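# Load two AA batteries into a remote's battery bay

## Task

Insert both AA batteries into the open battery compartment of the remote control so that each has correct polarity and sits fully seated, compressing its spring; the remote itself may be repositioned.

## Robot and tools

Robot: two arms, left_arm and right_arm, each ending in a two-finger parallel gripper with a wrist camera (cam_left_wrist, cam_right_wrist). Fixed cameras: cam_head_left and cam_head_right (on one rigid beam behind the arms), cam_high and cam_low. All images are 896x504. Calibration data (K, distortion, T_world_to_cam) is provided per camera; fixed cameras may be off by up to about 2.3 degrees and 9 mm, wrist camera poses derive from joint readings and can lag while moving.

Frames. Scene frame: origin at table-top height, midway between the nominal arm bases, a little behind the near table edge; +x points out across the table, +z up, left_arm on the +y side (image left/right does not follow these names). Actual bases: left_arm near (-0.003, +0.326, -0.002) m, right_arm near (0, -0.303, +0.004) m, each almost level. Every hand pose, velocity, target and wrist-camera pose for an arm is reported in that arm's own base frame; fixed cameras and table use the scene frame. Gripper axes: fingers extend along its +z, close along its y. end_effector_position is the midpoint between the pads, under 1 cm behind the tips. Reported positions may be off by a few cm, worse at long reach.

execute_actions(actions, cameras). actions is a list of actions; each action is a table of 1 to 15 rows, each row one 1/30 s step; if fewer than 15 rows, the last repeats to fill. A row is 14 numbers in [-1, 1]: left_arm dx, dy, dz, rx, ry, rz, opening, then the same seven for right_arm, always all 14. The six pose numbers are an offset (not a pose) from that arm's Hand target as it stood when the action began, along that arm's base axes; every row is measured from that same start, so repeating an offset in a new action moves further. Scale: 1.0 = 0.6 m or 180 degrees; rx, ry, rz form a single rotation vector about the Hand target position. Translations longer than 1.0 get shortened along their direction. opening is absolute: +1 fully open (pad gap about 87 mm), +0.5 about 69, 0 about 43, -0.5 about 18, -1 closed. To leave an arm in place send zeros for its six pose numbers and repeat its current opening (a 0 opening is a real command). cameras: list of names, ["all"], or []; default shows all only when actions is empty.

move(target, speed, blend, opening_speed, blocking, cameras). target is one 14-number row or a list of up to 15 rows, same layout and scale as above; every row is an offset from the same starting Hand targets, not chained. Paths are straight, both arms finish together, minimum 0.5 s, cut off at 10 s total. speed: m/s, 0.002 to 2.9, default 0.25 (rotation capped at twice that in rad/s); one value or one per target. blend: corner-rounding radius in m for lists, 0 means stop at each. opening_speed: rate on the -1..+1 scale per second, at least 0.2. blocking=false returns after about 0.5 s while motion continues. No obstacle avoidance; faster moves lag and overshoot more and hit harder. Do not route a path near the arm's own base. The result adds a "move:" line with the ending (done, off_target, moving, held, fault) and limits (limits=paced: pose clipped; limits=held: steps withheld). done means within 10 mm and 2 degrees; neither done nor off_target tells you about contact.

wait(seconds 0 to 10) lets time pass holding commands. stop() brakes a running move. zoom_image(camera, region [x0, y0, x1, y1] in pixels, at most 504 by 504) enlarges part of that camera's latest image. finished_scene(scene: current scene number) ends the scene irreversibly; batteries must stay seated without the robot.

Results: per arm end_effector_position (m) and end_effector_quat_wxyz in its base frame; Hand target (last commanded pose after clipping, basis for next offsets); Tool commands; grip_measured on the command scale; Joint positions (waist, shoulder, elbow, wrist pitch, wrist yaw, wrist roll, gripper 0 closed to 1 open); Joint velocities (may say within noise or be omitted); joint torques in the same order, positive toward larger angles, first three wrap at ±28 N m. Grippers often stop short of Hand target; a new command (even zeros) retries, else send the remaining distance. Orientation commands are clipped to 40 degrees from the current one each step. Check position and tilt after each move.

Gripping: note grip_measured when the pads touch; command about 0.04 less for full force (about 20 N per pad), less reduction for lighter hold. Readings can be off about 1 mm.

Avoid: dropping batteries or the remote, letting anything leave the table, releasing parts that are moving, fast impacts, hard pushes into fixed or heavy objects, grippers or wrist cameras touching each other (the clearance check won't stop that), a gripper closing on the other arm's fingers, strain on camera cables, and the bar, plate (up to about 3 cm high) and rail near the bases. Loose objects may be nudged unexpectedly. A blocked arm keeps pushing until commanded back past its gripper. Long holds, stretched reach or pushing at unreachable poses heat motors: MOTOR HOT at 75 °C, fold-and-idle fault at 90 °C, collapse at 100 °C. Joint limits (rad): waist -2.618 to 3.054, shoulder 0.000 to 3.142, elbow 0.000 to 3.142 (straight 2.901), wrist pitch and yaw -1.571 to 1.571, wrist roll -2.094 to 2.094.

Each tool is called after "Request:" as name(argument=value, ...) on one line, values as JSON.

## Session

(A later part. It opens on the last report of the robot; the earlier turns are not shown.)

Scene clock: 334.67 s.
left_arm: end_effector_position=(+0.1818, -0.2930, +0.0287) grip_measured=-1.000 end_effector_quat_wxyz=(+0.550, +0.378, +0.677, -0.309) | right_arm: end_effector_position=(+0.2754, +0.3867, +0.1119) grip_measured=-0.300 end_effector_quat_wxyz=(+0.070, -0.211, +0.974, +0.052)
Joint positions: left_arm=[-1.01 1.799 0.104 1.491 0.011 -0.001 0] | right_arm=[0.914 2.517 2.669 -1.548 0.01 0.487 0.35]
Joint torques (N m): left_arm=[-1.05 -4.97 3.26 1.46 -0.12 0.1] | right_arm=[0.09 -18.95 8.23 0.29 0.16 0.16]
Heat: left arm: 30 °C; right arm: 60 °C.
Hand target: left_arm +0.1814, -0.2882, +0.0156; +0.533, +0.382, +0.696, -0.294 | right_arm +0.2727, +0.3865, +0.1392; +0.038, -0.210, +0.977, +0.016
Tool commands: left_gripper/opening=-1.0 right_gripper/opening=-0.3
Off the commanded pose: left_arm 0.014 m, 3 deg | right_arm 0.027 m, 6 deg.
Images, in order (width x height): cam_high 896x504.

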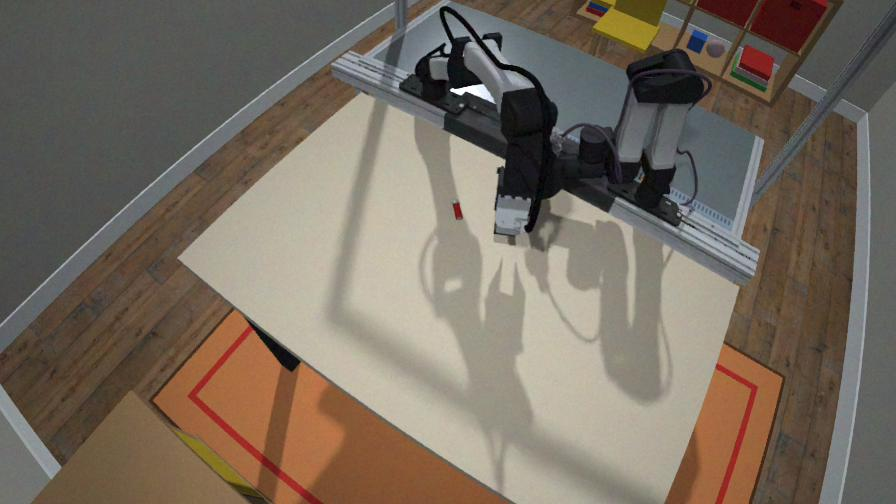

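Request:
move(target=[0,0,0,0,0,0,-1,0,0,-0.075,0,0,0,-1], speed=0.1, cameras=["cam_left_wrist","cam_right_wrist"])

Request:
zoom_image(camera="cam_left_wrist", region=[0, 180, 250, 380])

Request:
zoom_image(camera="cam_right_wrist", region=[370, 150, 570, 350])

Scene clock: 336.30 s.
left_arm: end_effector_position=(+0.1818, -0.2930, +0.0287) grip_measured=-1.000 end_effector_quat_wxyz=(+0.550, +0.378, +0.677, -0.309) | right_arm: end_effector_position=(+0.2754, +0.3856, +0.0884) grip_measured=-0.964 end_effector_quat_wxyz=(+0.051, -0.211, +0.976, +0.034)
Joint positions: left_arm=[-1.01 1.799 0.104 1.491 0.011 -0.001 0] | right_arm=[0.914 2.569 2.669 -1.549 0.014 0.487 0.018]
Joint torques (N m): left_arm=[-1.06 -4.98 3.25 1.45 -0.12 0.09] | right_arm=[0.29 -14.54 8.43 0.22 0.17 0.13]
Heat: left arm: 30 °C; right arm: 61 °C.
Hand target: left_arm +0.1814, -0.2882, +0.0156; +0.533, +0.382, +0.696, -0.294 | right_arm +0.2728, +0.3865, +0.0942; +0.038, -0.210, +0.977, +0.016
Off the commanded pose: left_arm 0.014 m, 3 deg | right_arm 0.006 m, 3 deg.
joint sent to its limit (right arm) — joint 4 (wrist pitch), lower limit. The joint targets are off in orientation, not in position.
move: off_target (left_arm, right_arm)
camera_calibration:
cam_left_wrist: T_world_to_cam=[[-0.859659, -0.510712, 0.0126467, 0.00190326], [-0.457266, 0.758185, -0.464826, 0.33971], [0.227804, -0.405375, -0.885312, 0.0103385], [0, 0, 0, 1]] pos_world=[0.154619, -0.2524, 0.167035]
cam_right_wrist: T_world_to_cam=[[0.419449, -0.906875, -0.0404874, 0.235857], [-0.615573, -0.316929, 0.721544, 0.241098], [-0.667182, -0.277728, -0.691184, 0.494713], [0, 0, 0, 1]] pos_world=[0.379547, 0.4277, 0.177524]
Images, in order (width x height): cam_left_wrist 896x504, cam_right_wrist 896x504.

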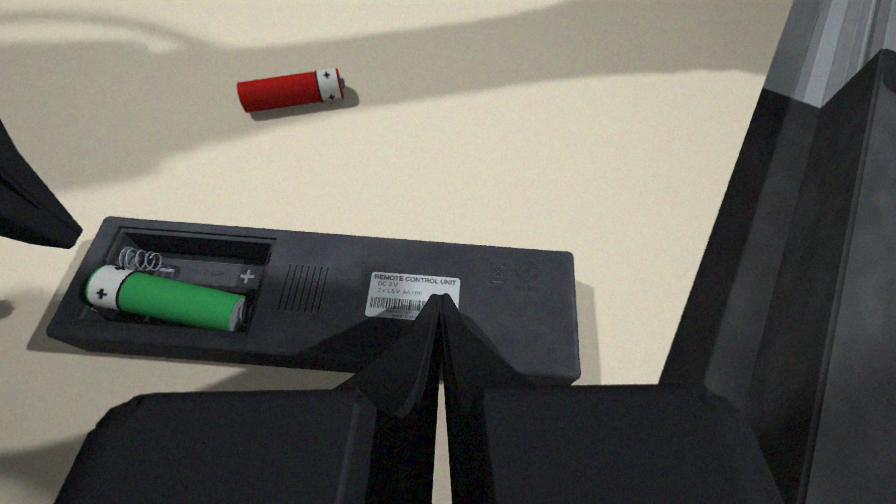

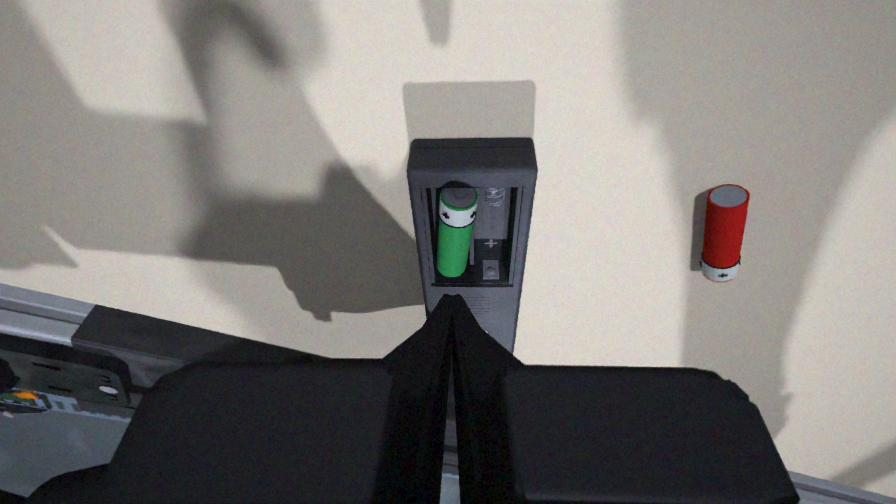

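Scaled by 2.016 from the camera's 896x504 image, which has a finer 1280x720 frame.

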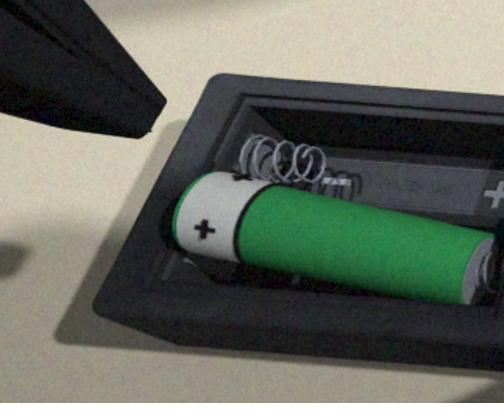

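Scaled by 2.520 from the camera's 896x504 image, which has a finer 1280x720 frame.

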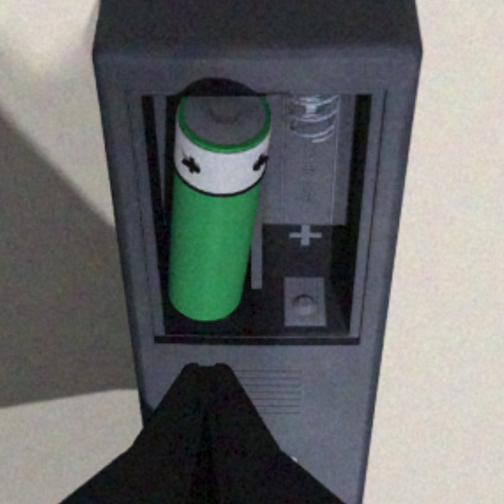

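Request:
move(target=[0,0,0,0,0,0,-1,0.004,0,-0.075,0,0,0,-1], speed=0.06, cameras=["cam_left_wrist","cam_right_wrist"])

Request:
zoom_image(camera="cam_left_wrist", region=[0, 180, 250, 380])

Request:
zoom_image(camera="cam_right_wrist", region=[370, 150, 570, 350])

Scene clock: 338.17 s.
left_arm: end_effector_position=(+0.1818, -0.2930, +0.0287) grip_measured=-1.000 end_effector_quat_wxyz=(+0.550, +0.378, +0.677, -0.309) | right_arm: end_effector_position=(+0.2751, +0.3848, +0.0558) grip_measured=-0.964 end_effector_quat_wxyz=(+0.036, -0.211, +0.977, +0.021)
Joint positions: left_arm=[-1.01 1.799 0.104 1.491 0.011 -0.001 0] | right_arm=[0.914 2.57 2.536 -1.455 0.015 0.487 0.018]
Joint torques (N m): left_arm=[-1.03 -4.93 3.26 1.44 -0.12 0.1] | right_arm=[-0.01 -14.17 4.68 0.51 0.18 0.07]
Heat: left arm: 30 °C; right arm: 61 °C.
Hand target: left_arm +0.1814, -0.2882, +0.0156; +0.533, +0.382, +0.696, -0.294 | right_arm +0.2751, +0.3865, +0.0493; +0.038, -0.210, +0.977, +0.016
Off the commanded pose: left_arm 0.014 m, 3 deg | right_arm 0.007 m, 1 deg.
move: off_target (left_arm)
camera_calibration:
cam_left_wrist: T_world_to_cam=[[-0.859659, -0.510712, 0.0126467, 0.00190326], [-0.457266, 0.758185, -0.464826, 0.33971], [0.227804, -0.405375, -0.885312, 0.0103385], [0, 0, 0, 1]] pos_world=[0.154619, -0.2524, 0.167035]
cam_right_wrist: T_world_to_cam=[[0.41866, -0.907906, -0.0207693, 0.233549], [-0.598113, -0.292871, 0.745981, 0.24875], [-0.683363, -0.29989, -0.665644, 0.483348], [0, 0, 0, 1]] pos_world=[0.381306, 0.429843, 0.141025]
Images, in order (width x height): cam_left_wrist 896x504, cam_right_wrist 896x504.

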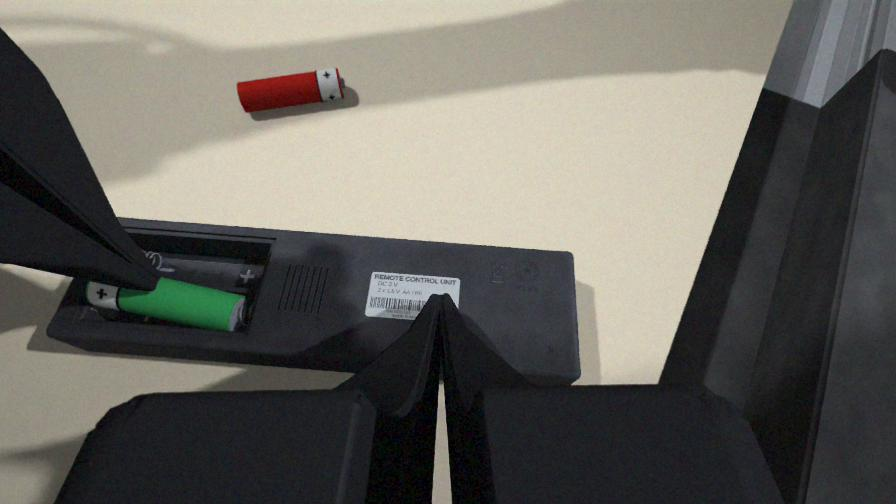

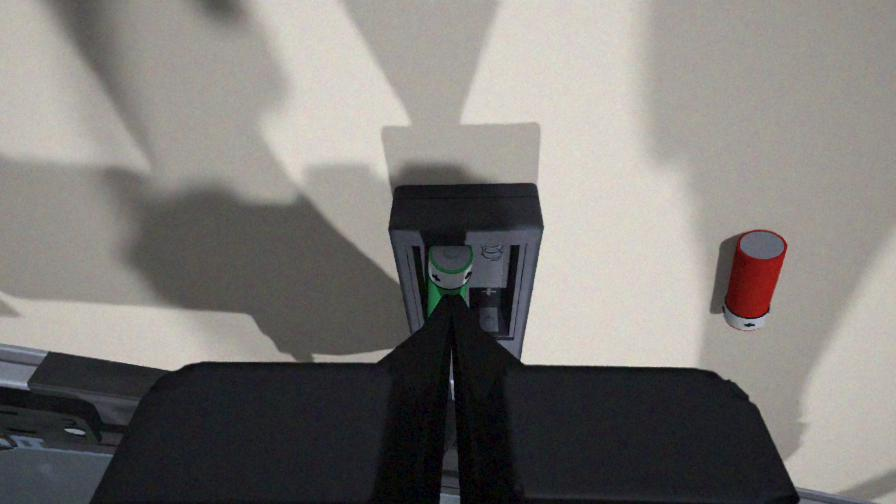

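Scaled by 2.016 from the camera's 896x504 image, which has a finer 1280x720 frame.

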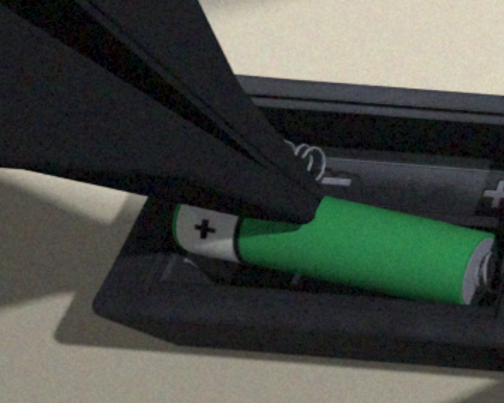

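Scaled by 2.520 from the camera's 896x504 image, which has a finer 1280x720 frame.

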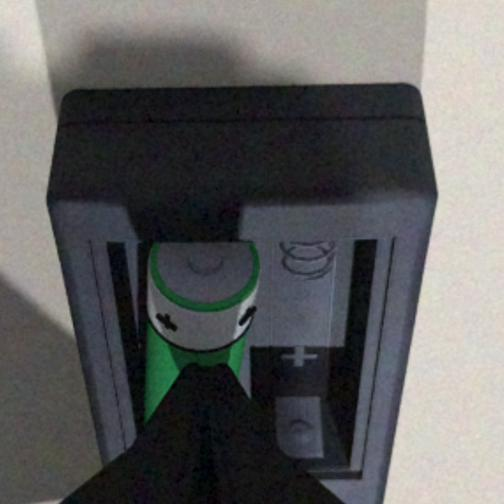

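Request:
move(target=[0,0,0,0,0,0,-1,0.008,0.005,-0.05,0,0,0,-1], speed=0.05, cameras=["cam_left_wrist","cam_right_wrist"])

Request:
zoom_image(camera="cam_left_wrist", region=[0, 180, 250, 380])

Request:
zoom_image(camera="cam_right_wrist", region=[370, 150, 570, 350])

Scene clock: 339.40 s.
left_arm: end_effector_position=(+0.1818, -0.2930, +0.0287) grip_measured=-1.000 end_effector_quat_wxyz=(+0.550, +0.378, +0.677, -0.309) | right_arm: end_effector_position=(+0.2751, +0.3858, +0.0516) grip_measured=-0.964 end_effector_quat_wxyz=(+0.041, -0.212, +0.976, +0.027)
Joint positions: left_arm=[-1.01 1.799 0.104 1.491 0.011 -0.001 0] | right_arm=[0.915 2.533 2.449 -1.389 0.012 0.487 0.018]
Joint torques (N m): left_arm=[-1.02 -4.98 3.26 1.44 -0.12 0.1] | right_arm=[-0.39 -10.29 1.8 0.99 0.2 0.03]
Heat: left arm: 30 °C; right arm: 60 °C.
Hand target: left_arm +0.1814, -0.2882, +0.0156; +0.533, +0.382, +0.696, -0.294 | right_arm +0.2799, +0.3895, +0.0191; +0.038, -0.210, +0.977, +0.016
Off the commanded pose: left_arm 0.014 m, 3 deg | right_arm 0.033 m, 1 deg.
move: off_target (left_arm, right_arm)
camera_calibration:
cam_left_wrist: T_world_to_cam=[[-0.859659, -0.510712, 0.0126467, 0.00190326], [-0.457266, 0.758185, -0.464826, 0.33971], [0.227804, -0.405375, -0.885312, 0.0103385], [0, 0, 0, 1]] pos_world=[0.154619, -0.2524, 0.167035]
cam_right_wrist: T_world_to_cam=[[0.419424, -0.907276, -0.0305461, 0.234406], [-0.603629, -0.303867, 0.737087, 0.258459], [-0.678023, -0.290713, -0.675107, 0.47627], [0, 0, 0, 1]] pos_world=[0.380619, 0.429666, 0.138187]
Images, in order (width x height): cam_left_wrist 896x504, cam_right_wrist 896x504.

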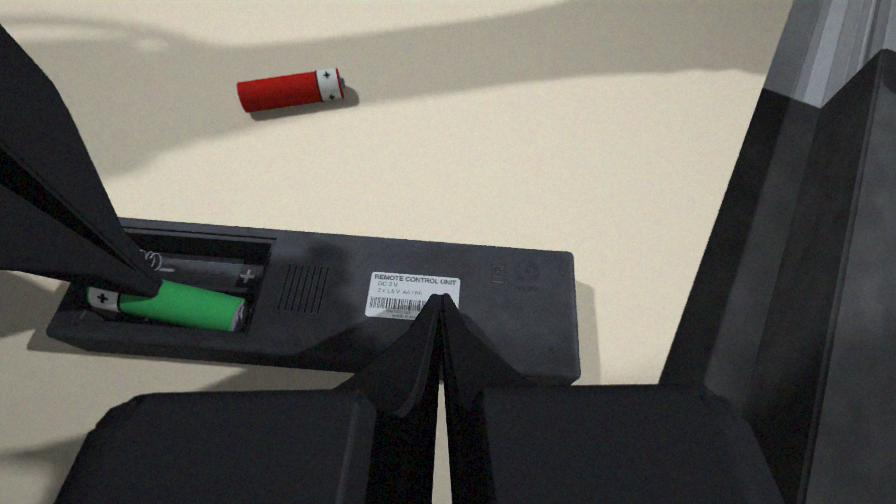

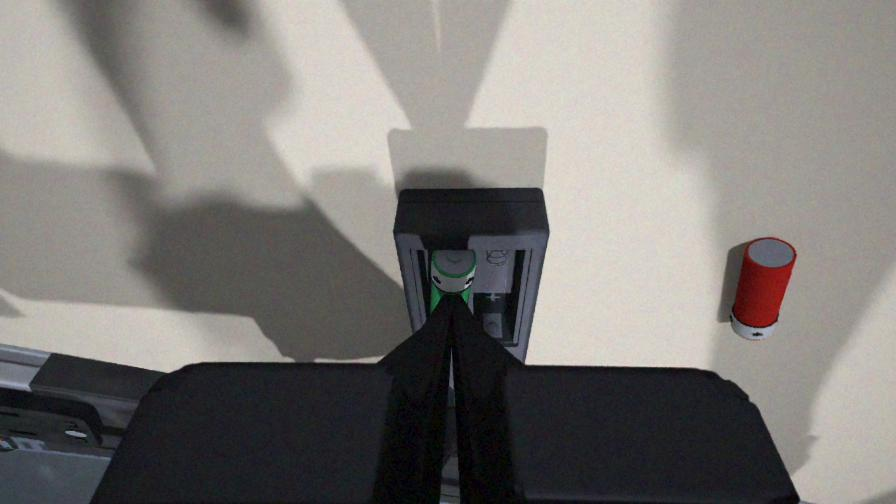

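Scaled by 2.016 from the camera's 896x504 image, which has a finer 1280x720 frame.

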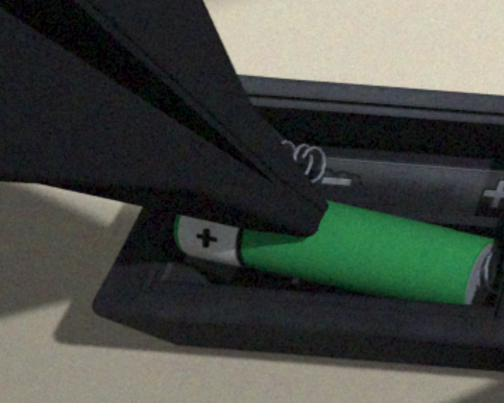

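Scaled by 2.520 from the camera's 896x504 image, which has a finer 1280x720 frame.

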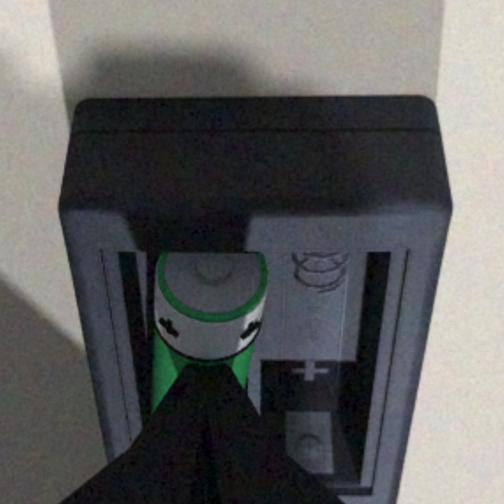

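Request:
move(target=[0,0,0,0,0,0,-1,0.004,0.002,-0.05,0,0,0,-1], speed=0.05, cameras=["cam_left_wrist","cam_right_wrist"])

Request:
zoom_image(camera="cam_left_wrist", region=[0, 180, 250, 380])

Request:
zoom_image(camera="cam_right_wrist", region=[370, 150, 570, 350])

Scene clock: 340.63 s.
left_arm: end_effector_position=(+0.1819, -0.2929, +0.0287) grip_measured=-1.000 end_effector_quat_wxyz=(+0.551, +0.377, +0.677, -0.309) | right_arm: end_effector_position=(+0.2732, +0.3884, +0.0476) grip_measured=-0.964 end_effector_quat_wxyz=(+0.047, -0.212, +0.975, +0.043)
Joint positions: left_arm=[-1.01 1.799 0.104 1.491 0.01 -0.001 0] | right_arm=[0.915 2.479 2.332 -1.297 -0.005 0.488 0.018]
Joint torques (N m): left_arm=[-1.02 -4.98 3.25 1.44 -0.12 0.1] | right_arm=[-0.68 -5.71 0.57 1.29 0.39 0]
Heat: left arm: 30 °C; right arm: 60 °C.
Hand target: left_arm +0.1814, -0.2882, +0.0156; +0.533, +0.382, +0.696, -0.294 | right_arm +0.2823, +0.3907, -0.0109; +0.038, -0.210, +0.977, +0.016
Off the commanded pose: left_arm 0.014 m, 3 deg | right_arm 0.059 m, 3 deg.
move: off_target (left_arm, right_arm)
camera_calibration:
cam_left_wrist: T_world_to_cam=[[-0.859115, -0.511632, 0.0124483, 0.00170452], [-0.457987, 0.757726, -0.464866, 0.339758], [0.228407, -0.405074, -0.885294, 0.0102951], [0, 0, 0, 1]] pos_world=[0.154718, -0.252401, 0.167035]
cam_right_wrist: T_world_to_cam=[[0.421039, -0.905096, -0.0593861, 0.237503], [-0.606495, -0.329608, 0.723549, 0.272439], [-0.674456, -0.268625, -0.687714, 0.46407], [0, 0, 0, 1]] pos_world=[0.37823, 0.429422, 0.136129]
Images, in order (width x height): cam_left_wrist 896x504, cam_right_wrist 896x504.

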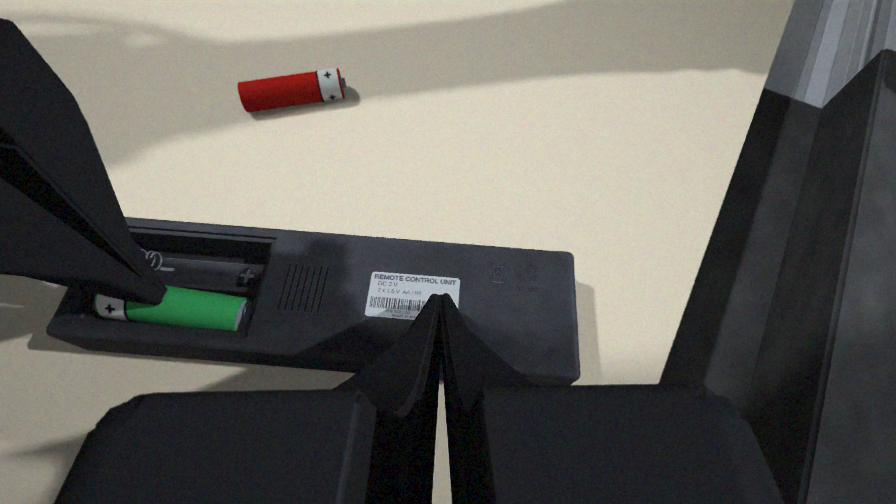

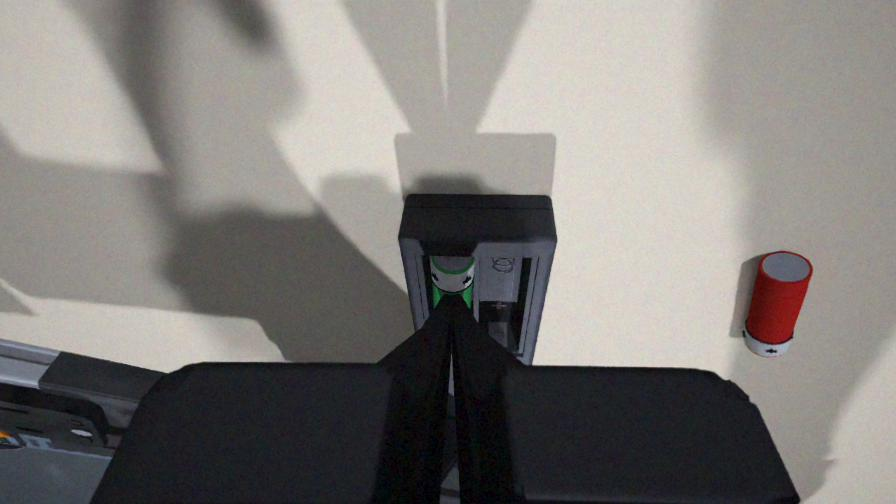

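Scaled by 2.016 from the camera's 896x504 image, which has a finer 1280x720 frame.

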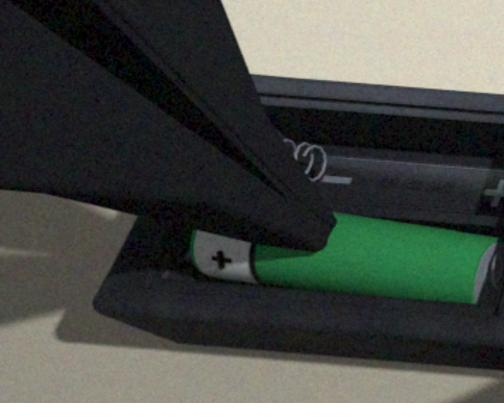

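Scaled by 2.520 from the camera's 896x504 image, which has a finer 1280x720 frame.

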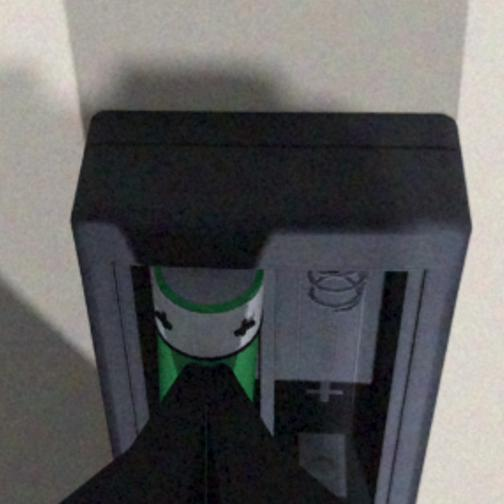

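Request:
move(target=[0,0,0,0,0,0,-1,0.008,-0.003,-0.04,0,0,0,-1], speed=0.05, cameras=["cam_left_wrist","cam_right_wrist"])

Request:
zoom_image(camera="cam_left_wrist", region=[0, 180, 250, 380])

Request:
zoom_image(camera="cam_right_wrist", region=[370, 150, 570, 350])

Scene clock: 341.73 s.
left_arm: end_effector_position=(+0.1819, -0.2929, +0.0287) grip_measured=-1.000 end_effector_quat_wxyz=(+0.551, +0.377, +0.677, -0.309) | right_arm: end_effector_position=(+0.2721, +0.3875, +0.0453) grip_measured=-0.964 end_effector_quat_wxyz=(+0.049, -0.210, +0.975, +0.054)
Joint positions: left_arm=[-1.01 1.799 0.104 1.491 0.01 -0.001 0] | right_arm=[0.91 2.439 2.25 -1.237 -0.02 0.488 0.018]
Joint torques (N m): left_arm=[-1.02 -5.01 3.18 1.44 -0.11 0.11] | right_arm=[-1.05 -2.03 -0.44 1.57 0.53 -0.11]
Heat: left arm: 30 °C; right arm: 59 °C.
Hand target: left_arm +0.1814, -0.2882, +0.0156; +0.533, +0.382, +0.696, -0.294 | right_arm +0.2870, +0.3889, -0.0349; +0.038, -0.210, +0.977, +0.016
Off the commanded pose: left_arm 0.014 m, 3 deg | right_arm 0.082 m, 5 deg.
move: off_target (left_arm, right_arm)
camera_calibration:
cam_left_wrist: T_world_to_cam=[[-0.859115, -0.511632, 0.0124483, 0.00170452], [-0.457987, 0.757726, -0.464866, 0.339758], [0.228407, -0.405074, -0.885294, 0.0102951], [0, 0, 0, 1]] pos_world=[0.154718, -0.252401, 0.167035]
cam_right_wrist: T_world_to_cam=[[0.418344, -0.904699, -0.0806696, 0.238562], [-0.606423, -0.344325, 0.716723, 0.279086], [-0.676195, -0.250917, -0.692676, 0.455312], [0, 0, 0, 1]] pos_world=[0.377323, 0.426169, 0.134601]
Images, in order (width x height): cam_left_wrist 896x504, cam_right_wrist 896x504.

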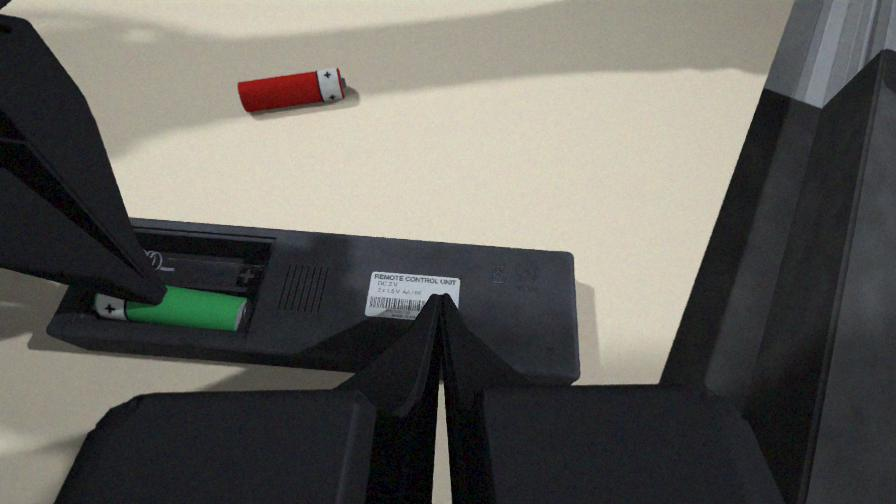

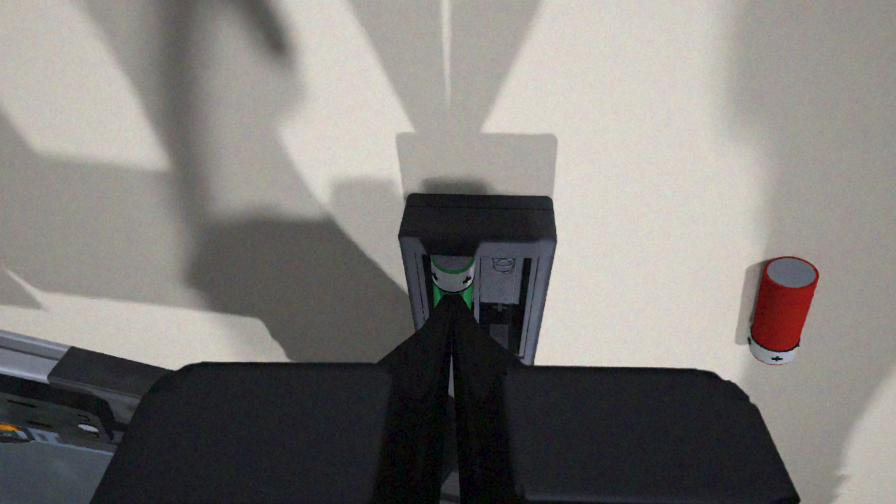

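Scaled by 2.016 from the camera's 896x504 image, which has a finer 1280x720 frame.

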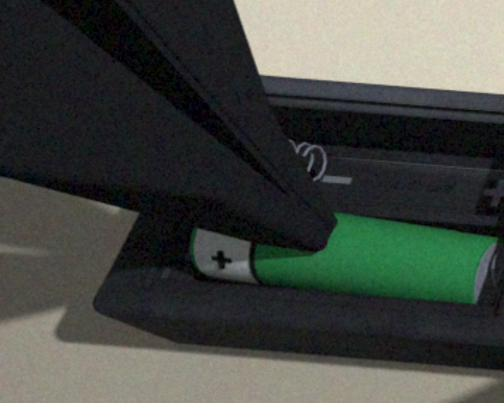

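Scaled by 2.520 from the camera's 896x504 image, which has a finer 1280x720 frame.

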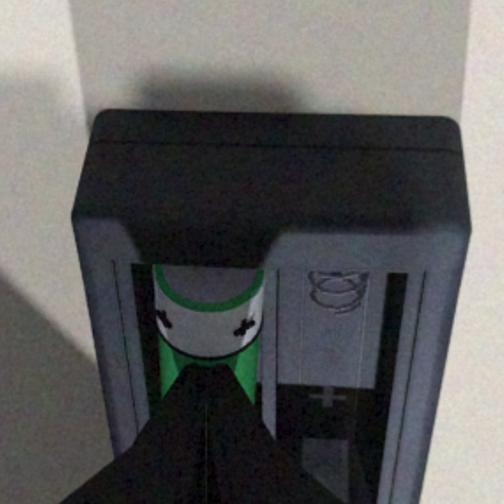

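Request:
move(target=[0,0,0,0,0,0,-1,-0.02,-0.002,0.27,0,0,0,-1], speed=0.12, cameras=["cam_low","cam_left_wrist","cam_right_wrist"])

Request:
zoom_image(camera="cam_left_wrist", region=[0, 180, 250, 380])

Request:
zoom_image(camera="cam_low", region=[510, 220, 600, 290])

Request:
zoom_image(camera="cam_right_wrist", region=[370, 80, 570, 280])

Scene clock: 343.70 s.
left_arm: end_effector_position=(+0.1821, -0.2929, +0.0287) grip_measured=-1.000 end_effector_quat_wxyz=(+0.551, +0.377, +0.678, -0.309) | right_arm: end_effector_position=(+0.2784, +0.3883, +0.1028) grip_measured=-0.965 end_effector_quat_wxyz=(+0.067, -0.210, +0.974, +0.048)
Joint positions: left_arm=[-1.01 1.799 0.104 1.491 0.009 -0.001 0] | right_arm=[0.913 2.547 2.689 -1.547 0.013 0.487 0.018]
Joint torques (N m): left_arm=[-1.05 -4.97 3.28 1.44 -0.11 0.09] | right_arm=[0.13 -18.65 7.46 0.27 0.16 0.12]
Heat: left arm: 30 °C; right arm: 59 °C.
Hand target: left_arm +0.1814, -0.2882, +0.0156; +0.533, +0.382, +0.696, -0.294 | right_arm +0.2751, +0.3876, +0.1271; +0.038, -0.210, +0.977, +0.016
Off the commanded pose: left_arm 0.014 m, 3 deg | right_arm 0.025 m, 5 deg.
joint sent to its limit (right arm) — joint 4 (wrist pitch), lower limit. The joint targets are off in orientation, not in position.
move: off_target (left_arm, right_arm)
camera_calibration:
cam_left_wrist: T_world_to_cam=[[-0.858695, -0.51234, 0.0123156, 0.00156763], [-0.458568, 0.757399, -0.464825, 0.339805], [0.22882, -0.40479, -0.885317, 0.0102837], [0, 0, 0, 1]] pos_world=[0.154817, -0.252402, 0.167035]
cam_right_wrist: T_world_to_cam=[[0.419514, -0.905684, -0.0611883, 0.239328], [-0.633854, -0.34052, 0.69446, 0.250448], [-0.649797, -0.252551, -0.716925, 0.495454], [0, 0, 0, 1]] pos_world=[0.380291, 0.427166, 0.195921]
Images, in order (width x height): cam_low 896x504, cam_left_wrist 896x504, cam_right_wrist 896x504.

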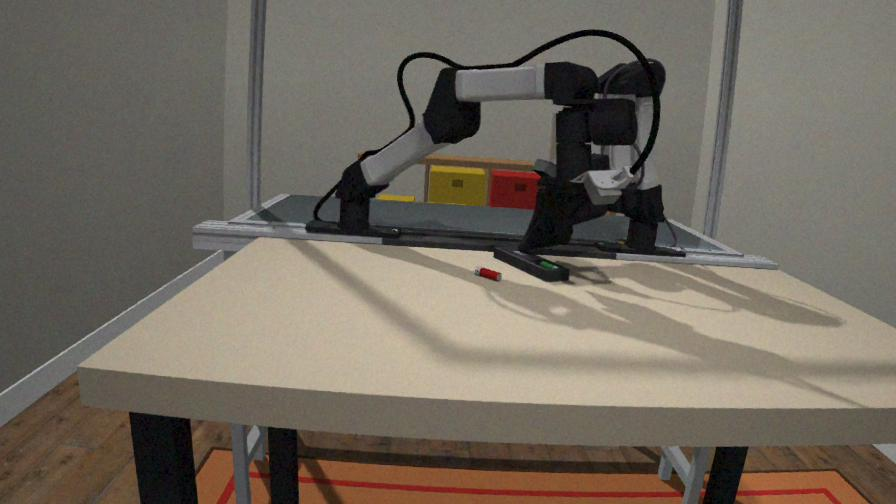

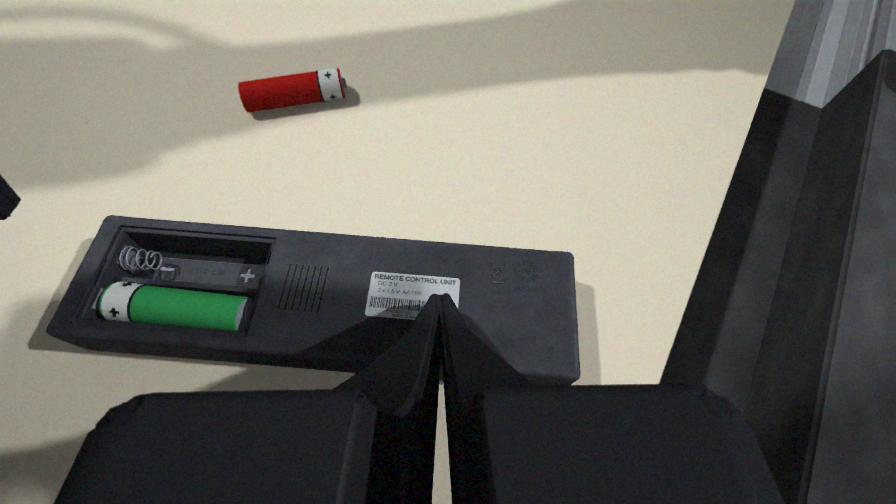

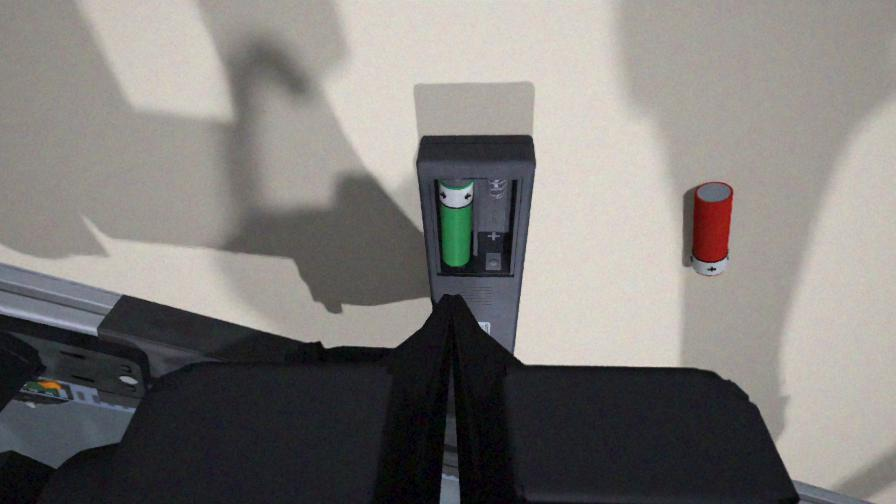

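Scaled by 2.016 from the camera's 896x504 image, which has a finer 1280x720 frame.

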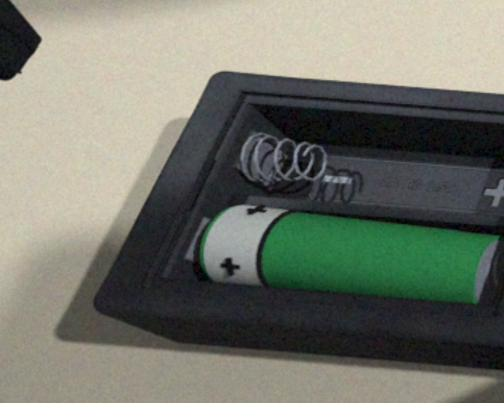

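Scaled by 5.600 from the camera's 896x504 image, which has a finer 1280x720 frame.

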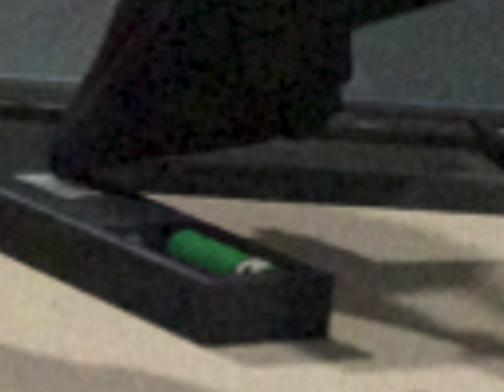

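Scaled by 2.520 from the camera's 896x504 image, which has a finer 1280x720 frame.

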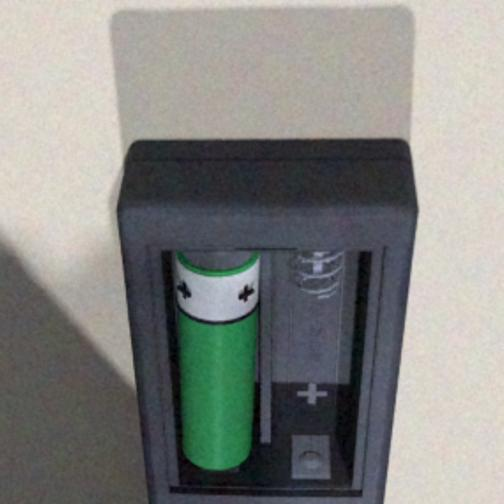

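Request:
move(target=[0,0,0,0,0,0,-1,0.035,-0.208,-0.04,0.065,-0.0943,0.114,-0.2], speed=0.15, cameras=["cam_left_wrist","cam_right_wrist"])

Scene clock: 347.43 s.
left_arm: end_effector_position=(+0.1821, -0.2929, +0.0287) grip_measured=-1.000 end_effector_quat_wxyz=(+0.551, +0.377, +0.678, -0.309) | right_arm: end_effector_position=(+0.2938, +0.2613, +0.0923) grip_measured=-0.200 end_effector_quat_wxyz=(+0.179, -0.372, +0.907, +0.078)
Joint positions: left_arm=[-1.01 1.799 0.104 1.491 0.009 -0.001 0] | right_arm=[0.718 1.824 1.463 -0.819 -0.032 -0.053 0.4]
Joint torques (N m): left_arm=[-1.03 -4.97 3.28 1.45 -0.11 0.1] | right_arm=[-1.1 -13.23 5.15 1.12 -0.15 -0.13]
Heat: left arm: 30 °C; right arm: 60 °C.
Hand target: left_arm +0.1814, -0.2882, +0.0156; +0.533, +0.382, +0.696, -0.294 | right_arm +0.2960, +0.2628, +0.1030; +0.198, -0.375, +0.901, +0.090
Off the commanded pose: left_arm 0.014 m, 3 deg | right_arm 0.011 m, 3 deg.
move: off_target (left_arm, right_arm)
camera_calibration:
cam_left_wrist: T_world_to_cam=[[-0.858695, -0.51234, 0.0123156, 0.00156763], [-0.458568, 0.757399, -0.464825, 0.339805], [0.22882, -0.40479, -0.885317, 0.0102837], [0, 0, 0, 1]] pos_world=[0.154817, -0.252402, 0.167035]
cam_right_wrist: T_world_to_cam=[[0.705483, -0.708718, -0.00359221, -0.0235759], [-0.610604, -0.610375, 0.504584, 0.305527], [-0.3598, -0.353782, -0.863355, 0.420605], [0, 0, 0, 1]] pos_world=[0.354522, 0.31858, 0.208883]
Images, in order (width x height): cam_left_wrist 896x504, cam_right_wrist 896x504.

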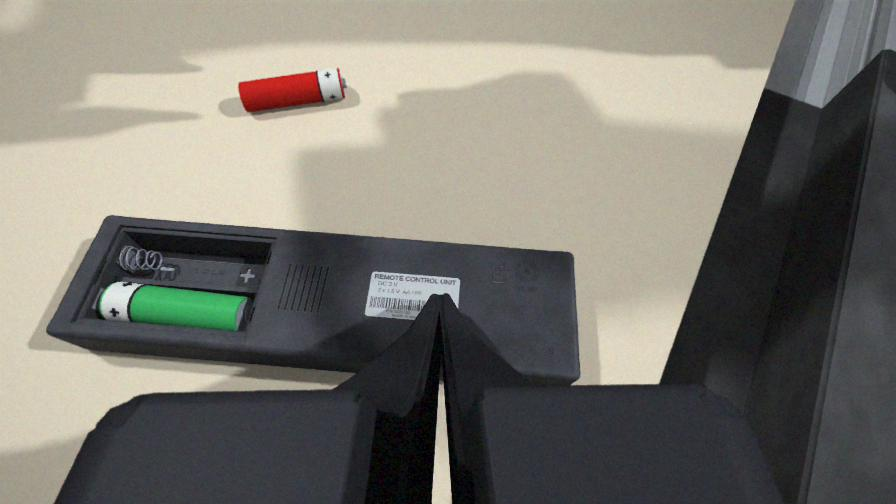

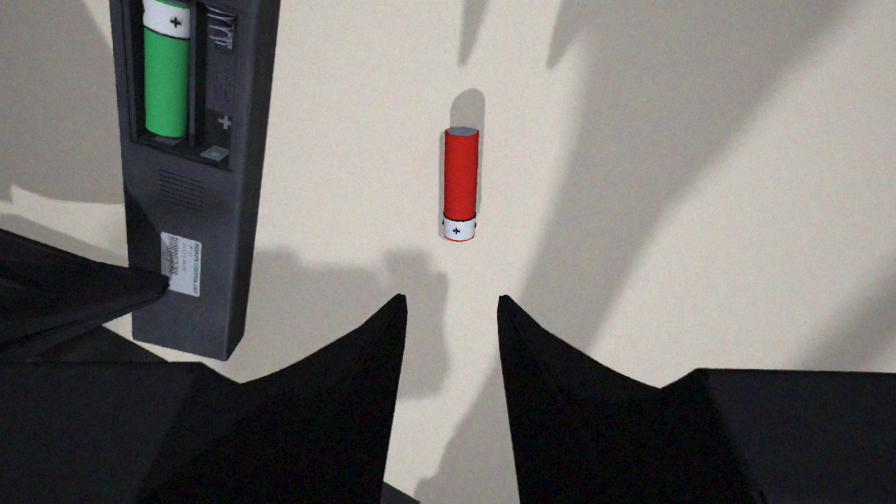

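Request:
move(target=[0,0,0,0,0,0,-1,0.010,0.0045,-0.103,0,0,0,-0.2], speed=0.1, cameras=["cam_right_wrist"])

Scene clock: 349.13 s.
left_arm: end_effector_position=(+0.1821, -0.2929, +0.0287) grip_measured=-1.000 end_effector_quat_wxyz=(+0.551, +0.377, +0.678, -0.309) | right_arm: end_effector_position=(+0.2987, +0.2653, +0.0435) grip_measured=-0.200 end_effector_quat_wxyz=(+0.194, -0.373, +0.903, +0.084)
Joint positions: left_arm=[-1.01 1.799 0.104 1.491 0.009 -0.001 0] | right_arm=[0.717 1.859 1.302 -0.589 -0.034 -0.058 0.4]
Joint torques (N m): left_arm=[-1.05 -5 3.21 1.44 -0.11 0.1] | right_arm=[-1.44 -9.65 5.22 1.19 -0.15 -0.11]
Heat: left arm: 30 °C; right arm: 59 °C.
Hand target: left_arm +0.1814, -0.2882, +0.0156; +0.533, +0.382, +0.696, -0.294 | right_arm +0.3021, +0.2655, +0.0414; +0.199, -0.375, +0.901, +0.090
Off the commanded pose: left_arm 0.014 m, 3 deg | right_arm 0.004 m, 1 deg.
move: off_target (left_arm)
camera_calibration:
cam_right_wrist: T_world_to_cam=[[0.708632, -0.705577, -0.00150288, -0.0262174], [-0.620021, -0.623719, 0.475972, 0.343081], [-0.336772, -0.336357, -0.879459, 0.370857], [0, 0, 0, 1]] pos_world=[0.35619, 0.320228, 0.162817]
Images, in order (width x height): cam_right_wrist 896x504.

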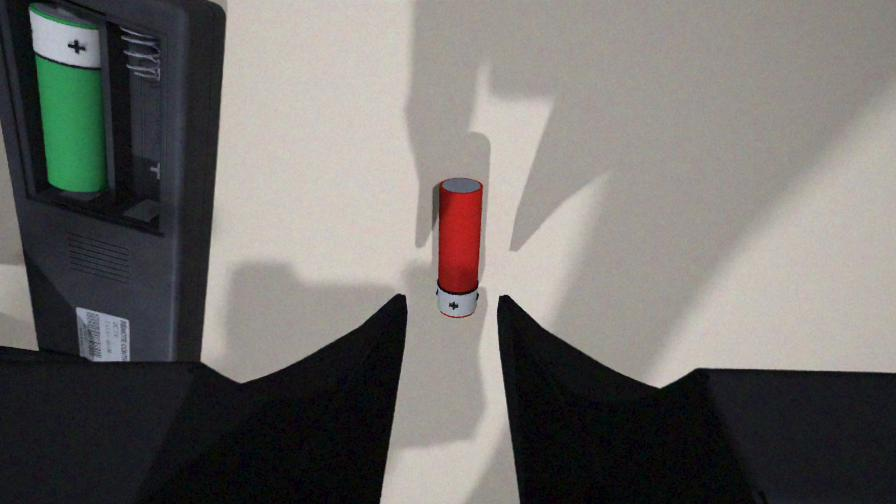

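Request:
move(target=[0,0,0,0,0,0,-1,0,0,-0.015,0,0,0,-0.2], speed=0.06)

Request:
move(target=[0,0,0,0,0,0,-1,0,0,0,0,0,0,-0.85], opening_speed=0.6, cameras=["cam_right_wrist"])

Scene clock: 350.33 s.
left_arm: end_effector_position=(+0.1821, -0.2929, +0.0287) grip_measured=-1.000 end_effector_quat_wxyz=(+0.551, +0.377, +0.678, -0.309) | right_arm: end_effector_position=(+0.2994, +0.2660, +0.0366) grip_measured=-0.200 end_effector_quat_wxyz=(+0.196, -0.373, +0.903, +0.085)
Joint positions: left_arm=[-1.01 1.799 0.104 1.491 0.009 -0.001 0] | right_arm=[0.717 1.866 1.281 -0.555 -0.035 -0.058 0.4]
Joint torques (N m): left_arm=[-1.03 -4.97 3.28 1.46 -0.11 0.1] | right_arm=[-1.44 -9.24 4.98 1.2 -0.15 -0.12]
Heat: left arm: 30 °C; right arm: 59 °C.
Hand target: left_arm +0.1814, -0.2882, +0.0156; +0.533, +0.382, +0.696, -0.294 | right_arm +0.3021, +0.2656, +0.0323; +0.199, -0.375, +0.901, +0.090
Off the commanded pose: left_arm 0.014 m, 3 deg | right_arm 0.005 m, 1 deg.
move: off_target (left_arm)

Scene clock: 351.63 s.
left_arm: end_effector_position=(+0.1821, -0.2929, +0.0287) grip_measured=-1.000 end_effector_quat_wxyz=(+0.551, +0.377, +0.678, -0.309) | right_arm: end_effector_position=(+0.2995, +0.2661, +0.0366) grip_measured=-0.607 end_effector_quat_wxyz=(+0.197, -0.373, +0.903, +0.085)
Joint positions: left_arm=[-1.01 1.799 0.104 1.491 0.009 -0.001 0] | right_arm=[0.717 1.866 1.281 -0.555 -0.035 -0.059 0.196]
Joint torques (N m): left_arm=[-1.01 -5.04 3.26 1.45 -0.11 0.1] | right_arm=[-1.44 -9.18 5.01 1.22 -0.16 -0.11]
Heat: left arm: 30 °C; right arm: 59 °C.
Hand target: left_arm +0.1814, -0.2882, +0.0156; +0.533, +0.382, +0.696, -0.294 | right_arm +0.3021, +0.2656, +0.0323; +0.199, -0.375, +0.901, +0.090
Off the commanded pose: left_arm 0.014 m, 3 deg | right_arm 0.005 m, 1 deg.
move: off_target (left_arm)
camera_calibration:
cam_right_wrist: T_world_to_cam=[[0.708946, -0.705261, -0.00122521, -0.026486], [-0.622035, -0.626101, 0.470181, 0.348861], [-0.332367, -0.332571, -0.882569, 0.363218], [0, 0, 0, 1]] pos_world=[0.356503, 0.320539, 0.156505]
Images, in order (width x height): cam_right_wrist 896x504.

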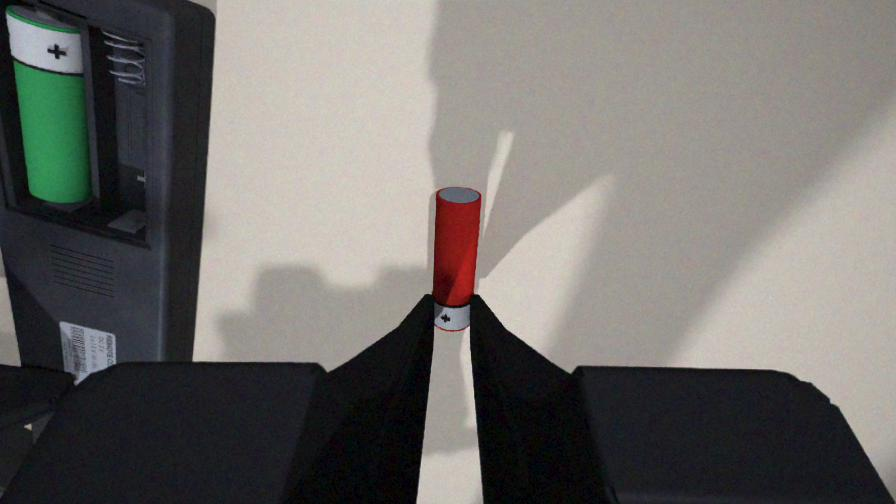

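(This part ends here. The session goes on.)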